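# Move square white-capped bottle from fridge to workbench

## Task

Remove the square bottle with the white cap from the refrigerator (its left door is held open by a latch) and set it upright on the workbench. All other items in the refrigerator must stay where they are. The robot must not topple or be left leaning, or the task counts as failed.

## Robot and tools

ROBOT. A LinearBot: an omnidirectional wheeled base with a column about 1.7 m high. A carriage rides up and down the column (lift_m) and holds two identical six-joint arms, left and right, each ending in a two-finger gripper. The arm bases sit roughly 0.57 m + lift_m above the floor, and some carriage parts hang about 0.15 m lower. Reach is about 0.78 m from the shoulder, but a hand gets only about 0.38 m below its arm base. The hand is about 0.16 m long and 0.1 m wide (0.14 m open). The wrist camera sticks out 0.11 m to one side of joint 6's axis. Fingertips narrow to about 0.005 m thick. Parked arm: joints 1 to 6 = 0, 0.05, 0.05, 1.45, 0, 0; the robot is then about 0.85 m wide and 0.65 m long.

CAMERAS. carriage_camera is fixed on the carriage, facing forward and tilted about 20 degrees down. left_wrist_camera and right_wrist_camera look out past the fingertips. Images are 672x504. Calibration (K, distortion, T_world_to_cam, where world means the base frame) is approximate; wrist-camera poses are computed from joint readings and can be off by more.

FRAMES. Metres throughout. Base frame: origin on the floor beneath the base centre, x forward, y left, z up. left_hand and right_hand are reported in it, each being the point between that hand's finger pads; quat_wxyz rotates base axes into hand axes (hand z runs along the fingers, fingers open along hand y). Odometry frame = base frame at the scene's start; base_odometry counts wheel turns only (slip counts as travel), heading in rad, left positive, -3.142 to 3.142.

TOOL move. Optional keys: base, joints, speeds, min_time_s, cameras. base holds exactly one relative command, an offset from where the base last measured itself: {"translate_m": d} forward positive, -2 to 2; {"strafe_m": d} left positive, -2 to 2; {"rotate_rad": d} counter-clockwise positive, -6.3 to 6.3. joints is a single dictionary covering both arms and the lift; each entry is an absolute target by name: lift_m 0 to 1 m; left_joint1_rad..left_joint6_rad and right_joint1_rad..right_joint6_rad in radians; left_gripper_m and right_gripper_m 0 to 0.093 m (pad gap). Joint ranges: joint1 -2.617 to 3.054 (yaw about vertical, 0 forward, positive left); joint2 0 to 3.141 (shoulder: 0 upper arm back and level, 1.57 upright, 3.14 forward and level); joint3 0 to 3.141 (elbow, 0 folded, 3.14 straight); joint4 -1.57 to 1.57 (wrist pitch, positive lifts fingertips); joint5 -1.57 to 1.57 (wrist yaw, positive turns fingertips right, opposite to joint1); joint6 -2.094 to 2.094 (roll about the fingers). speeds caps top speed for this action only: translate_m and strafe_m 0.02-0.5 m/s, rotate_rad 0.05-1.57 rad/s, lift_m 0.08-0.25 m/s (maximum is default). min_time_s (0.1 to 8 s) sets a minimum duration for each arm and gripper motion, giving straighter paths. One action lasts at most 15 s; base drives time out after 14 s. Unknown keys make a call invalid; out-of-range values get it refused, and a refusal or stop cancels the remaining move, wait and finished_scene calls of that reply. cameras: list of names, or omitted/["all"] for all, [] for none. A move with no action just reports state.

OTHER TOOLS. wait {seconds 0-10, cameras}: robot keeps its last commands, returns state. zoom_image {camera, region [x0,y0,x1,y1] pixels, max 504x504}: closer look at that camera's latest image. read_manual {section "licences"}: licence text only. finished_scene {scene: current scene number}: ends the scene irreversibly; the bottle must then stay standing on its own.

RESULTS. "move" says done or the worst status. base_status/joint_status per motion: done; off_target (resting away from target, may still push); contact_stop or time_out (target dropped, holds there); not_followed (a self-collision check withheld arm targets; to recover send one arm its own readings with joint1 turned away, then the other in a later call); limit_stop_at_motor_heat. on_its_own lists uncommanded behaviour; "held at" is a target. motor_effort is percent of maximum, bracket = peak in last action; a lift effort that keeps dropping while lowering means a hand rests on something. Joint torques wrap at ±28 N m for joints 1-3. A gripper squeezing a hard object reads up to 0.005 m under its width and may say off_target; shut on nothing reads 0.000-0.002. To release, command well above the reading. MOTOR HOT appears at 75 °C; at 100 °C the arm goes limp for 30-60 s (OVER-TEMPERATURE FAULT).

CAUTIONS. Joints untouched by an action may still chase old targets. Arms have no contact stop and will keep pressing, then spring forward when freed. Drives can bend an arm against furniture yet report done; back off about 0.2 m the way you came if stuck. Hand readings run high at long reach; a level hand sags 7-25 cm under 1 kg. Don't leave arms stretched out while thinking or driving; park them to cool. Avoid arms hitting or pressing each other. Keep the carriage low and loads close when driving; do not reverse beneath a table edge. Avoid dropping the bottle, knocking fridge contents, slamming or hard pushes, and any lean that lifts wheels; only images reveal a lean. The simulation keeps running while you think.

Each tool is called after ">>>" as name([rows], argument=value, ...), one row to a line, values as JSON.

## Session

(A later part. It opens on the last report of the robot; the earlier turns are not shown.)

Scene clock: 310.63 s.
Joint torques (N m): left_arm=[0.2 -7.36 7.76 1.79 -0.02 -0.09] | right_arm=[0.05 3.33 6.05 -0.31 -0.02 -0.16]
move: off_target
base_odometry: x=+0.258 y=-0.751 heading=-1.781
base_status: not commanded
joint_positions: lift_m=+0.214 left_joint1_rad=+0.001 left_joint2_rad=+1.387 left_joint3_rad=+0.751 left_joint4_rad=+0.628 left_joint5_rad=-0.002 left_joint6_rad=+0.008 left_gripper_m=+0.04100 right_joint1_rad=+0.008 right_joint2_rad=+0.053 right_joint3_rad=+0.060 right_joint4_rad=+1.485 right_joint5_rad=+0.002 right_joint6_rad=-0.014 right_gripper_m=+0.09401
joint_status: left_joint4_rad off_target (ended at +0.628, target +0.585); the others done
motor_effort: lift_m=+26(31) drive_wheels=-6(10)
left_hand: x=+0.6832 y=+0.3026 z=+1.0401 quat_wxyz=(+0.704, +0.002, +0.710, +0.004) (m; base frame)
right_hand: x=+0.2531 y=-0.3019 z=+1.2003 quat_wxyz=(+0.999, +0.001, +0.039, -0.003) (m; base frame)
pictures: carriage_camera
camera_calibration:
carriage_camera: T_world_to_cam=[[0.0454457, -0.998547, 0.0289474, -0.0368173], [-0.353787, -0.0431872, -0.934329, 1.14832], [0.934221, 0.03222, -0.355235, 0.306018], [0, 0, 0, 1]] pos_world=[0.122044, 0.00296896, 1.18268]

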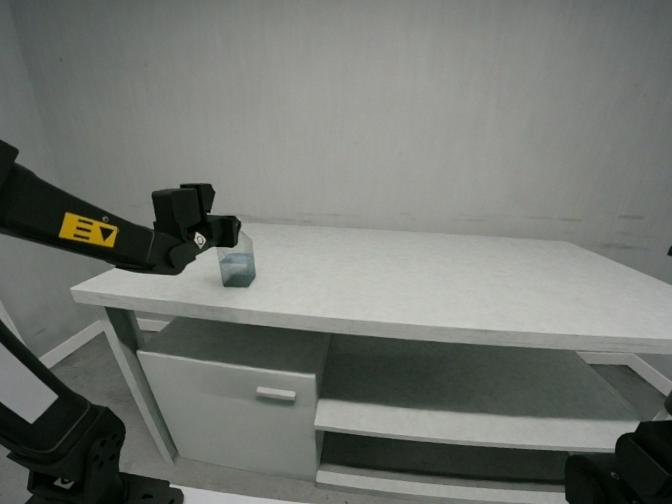

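>>> move(joints={"left_joint4_rad": 0.57}, min_time_s=1, cameras=[])

>>> move(joints={"left_gripper_m": 0.07}, min_time_s=1.5, cameras=["carriage_camera"])

>>> zoom_image(camera="carriage_camera", region=[180, 200, 280, 300])

Scene clock: 321.77 s.
Joint torques (N m): left_arm=[0.2 -7.36 7.47 1.7 -0.02 -0.08] | right_arm=[0.06 3.36 6.06 -0.31 -0.02 -0.16]
move: off_target
base_odometry: x=+0.258 y=-0.751 heading=-1.781
base_status: not commanded
joint_positions: lift_m=+0.214 left_joint1_rad=+0.001 left_joint2_rad=+1.387 left_joint3_rad=+0.755 left_joint4_rad=+0.620 left_joint5_rad=-0.002 left_joint6_rad=+0.008 left_gripper_m=+0.04099 right_joint1_rad=+0.008 right_joint2_rad=+0.053 right_joint3_rad=+0.060 right_joint4_rad=+1.485 right_joint5_rad=+0.002 right_joint6_rad=-0.014 right_gripper_m=+0.09401
joint_status: left_joint4_rad off_target (ended at +0.620, target +0.570)
motor_effort: lift_m=+26(26) drive_wheels=-5(9)
left_hand: x=+0.6836 y=+0.3026 z=+1.0400 quat_wxyz=(+0.703, +0.002, +0.711, +0.004) (m; base frame)
right_hand: x=+0.2531 y=-0.3019 z=+1.2003 quat_wxyz=(+0.999, +0.001, +0.039, -0.003) (m; base frame)
pictures: none
No camera images: "cameras" was empty.

Scene clock: 323.57 s.
Joint torques (N m): left_arm=[0.21 -7.41 7.5 2.19 -0.02 -0.09] | right_arm=[0.06 3.34 6.04 -0.31 -0.02 -0.16]
move: done
base_odometry: x=+0.258 y=-0.751 heading=-1.781
base_status: not commanded
joint_positions: lift_m=+0.214 left_joint1_rad=+0.001 left_joint2_rad=+1.387 left_joint3_rad=+0.755 left_joint4_rad=+0.579 left_joint5_rad=-0.002 left_joint6_rad=+0.008 left_gripper_m=+0.06989 right_joint1_rad=+0.008 right_joint2_rad=+0.053 right_joint3_rad=+0.060 right_joint4_rad=+1.485 right_joint5_rad=+0.002 right_joint6_rad=-0.014 right_gripper_m=+0.09401
joint_status: all done
on_its_own: left_joint4_rad moved -0.041 to your old target +0.570
motor_effort: lift_m=+26(26) drive_wheels=-9(10)
left_hand: x=+0.6832 y=+0.3026 z=+1.0299 quat_wxyz=(+0.688, +0.002, +0.726, +0.004) (m; base frame)
right_hand: x=+0.2531 y=-0.3019 z=+1.2003 quat_wxyz=(+0.999, +0.001, +0.039, -0.003) (m; base frame)
pictures: carriage_camera
camera_calibration:
carriage_camera: T_world_to_cam=[[0.0454457, -0.998547, 0.0289474, -0.0368173], [-0.353787, -0.0431872, -0.934329, 1.14832], [0.934221, 0.03222, -0.355235, 0.306018], [0, 0, 0, 1]] pos_world=[0.122044, 0.00296896, 1.18268]

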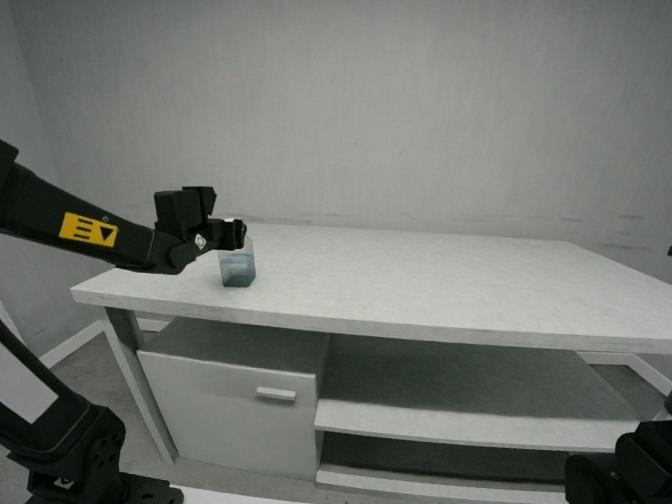

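Scaled by 5.040 from the camera's 672x504 image, which has a finer 960x720 frame.

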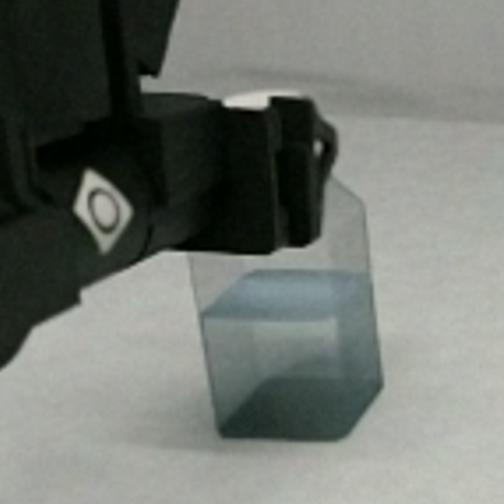

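>>> move(joints={"lift_m": 0.226, "left_gripper_m": 0.085}, speeds={"lift_m": 0.08}, min_time_s=0.5, cameras=[])

>>> move(base={"translate_m": -0.3}, speeds={"translate_m": 0.2}, cameras=["carriage_camera"])

>>> zoom_image(camera="carriage_camera", region=[150, 190, 310, 310])

Scene clock: 335.20 s.
Joint torques (N m): left_arm=[0.23 -7.25 7.5 2.26 -0.02 -0.08] | right_arm=[0.05 3.33 6.05 -0.3 -0.02 -0.16]
move: done
base_odometry: x=+0.258 y=-0.751 heading=-1.781
base_status: not commanded
joint_positions: lift_m=+0.226 left_joint1_rad=+0.001 left_joint2_rad=+1.385 left_joint3_rad=+0.755 left_joint4_rad=+0.573 left_joint5_rad=-0.002 left_joint6_rad=+0.008 left_gripper_m=+0.08487 right_joint1_rad=+0.008 right_joint2_rad=+0.053 right_joint3_rad=+0.060 right_joint4_rad=+1.485 right_joint5_rad=+0.002 right_joint6_rad=-0.014 right_gripper_m=+0.09401
joint_status: all done
motor_effort: lift_m=+25(31) drive_wheels=+8(10)
left_hand: x=+0.6829 y=+0.3026 z=+1.0411 quat_wxyz=(+0.687, +0.002, +0.727, +0.004) (m; base frame)
right_hand: x=+0.2531 y=-0.3019 z=+1.2124 quat_wxyz=(+0.999, +0.001, +0.039, -0.003) (m; base frame)
pictures: none
No camera images: "cameras" was empty.

Scene clock: 337.87 s.
Joint torques (N m): left_arm=[0.23 -7.23 7.47 2.27 -0.02 -0.08] | right_arm=[0.05 3.41 6.05 -0.3 -0.02 -0.16]
move: done
base_odometry: x=+0.321 y=-0.457 heading=-1.780
base_status: done
joint_positions: lift_m=+0.226 left_joint1_rad=+0.001 left_joint2_rad=+1.385 left_joint3_rad=+0.755 left_joint4_rad=+0.573 left_joint5_rad=-0.002 left_joint6_rad=+0.008 left_gripper_m=+0.08487 right_joint1_rad=+0.008 right_joint2_rad=+0.053 right_joint3_rad=+0.060 right_joint4_rad=+1.484 right_joint5_rad=+0.002 right_joint6_rad=-0.014 right_gripper_m=+0.09401
joint_status: not commanded
motor_effort: lift_m=+25(25) drive_wheels=-7(14)
left_hand: x=+0.6829 y=+0.3026 z=+1.0410 quat_wxyz=(+0.686, +0.002, +0.727, +0.004) (m; base frame)
right_hand: x=+0.2534 y=-0.3019 z=+1.2124 quat_wxyz=(+0.999, +0.001, +0.040, -0.003) (m; base frame)
pictures: carriage_camera
camera_calibration:
carriage_camera: T_world_to_cam=[[0.0454457, -0.998547, 0.0289474, -0.0371674], [-0.353787, -0.0431872, -0.934329, 1.15962], [0.934221, 0.03222, -0.355235, 0.310315], [0, 0, 0, 1]] pos_world=[0.122044, 0.00296896, 1.19478]

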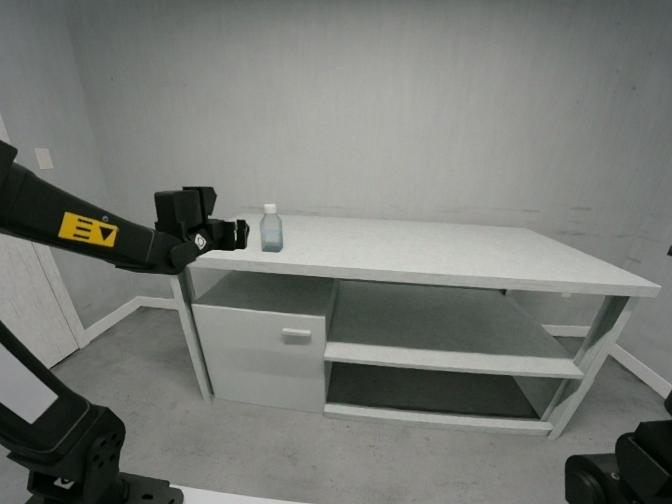

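Scaled by 3.150 from the camera's 672x504 image, which has a finer 960x720 frame.

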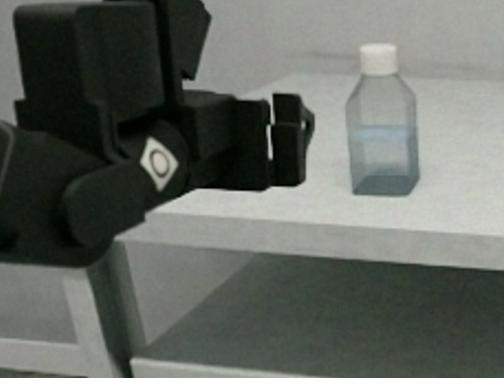

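Bottle stands upright on the bench, hand clear.

>>> finished_scene(scene=2)

The scene is finished: the task was done.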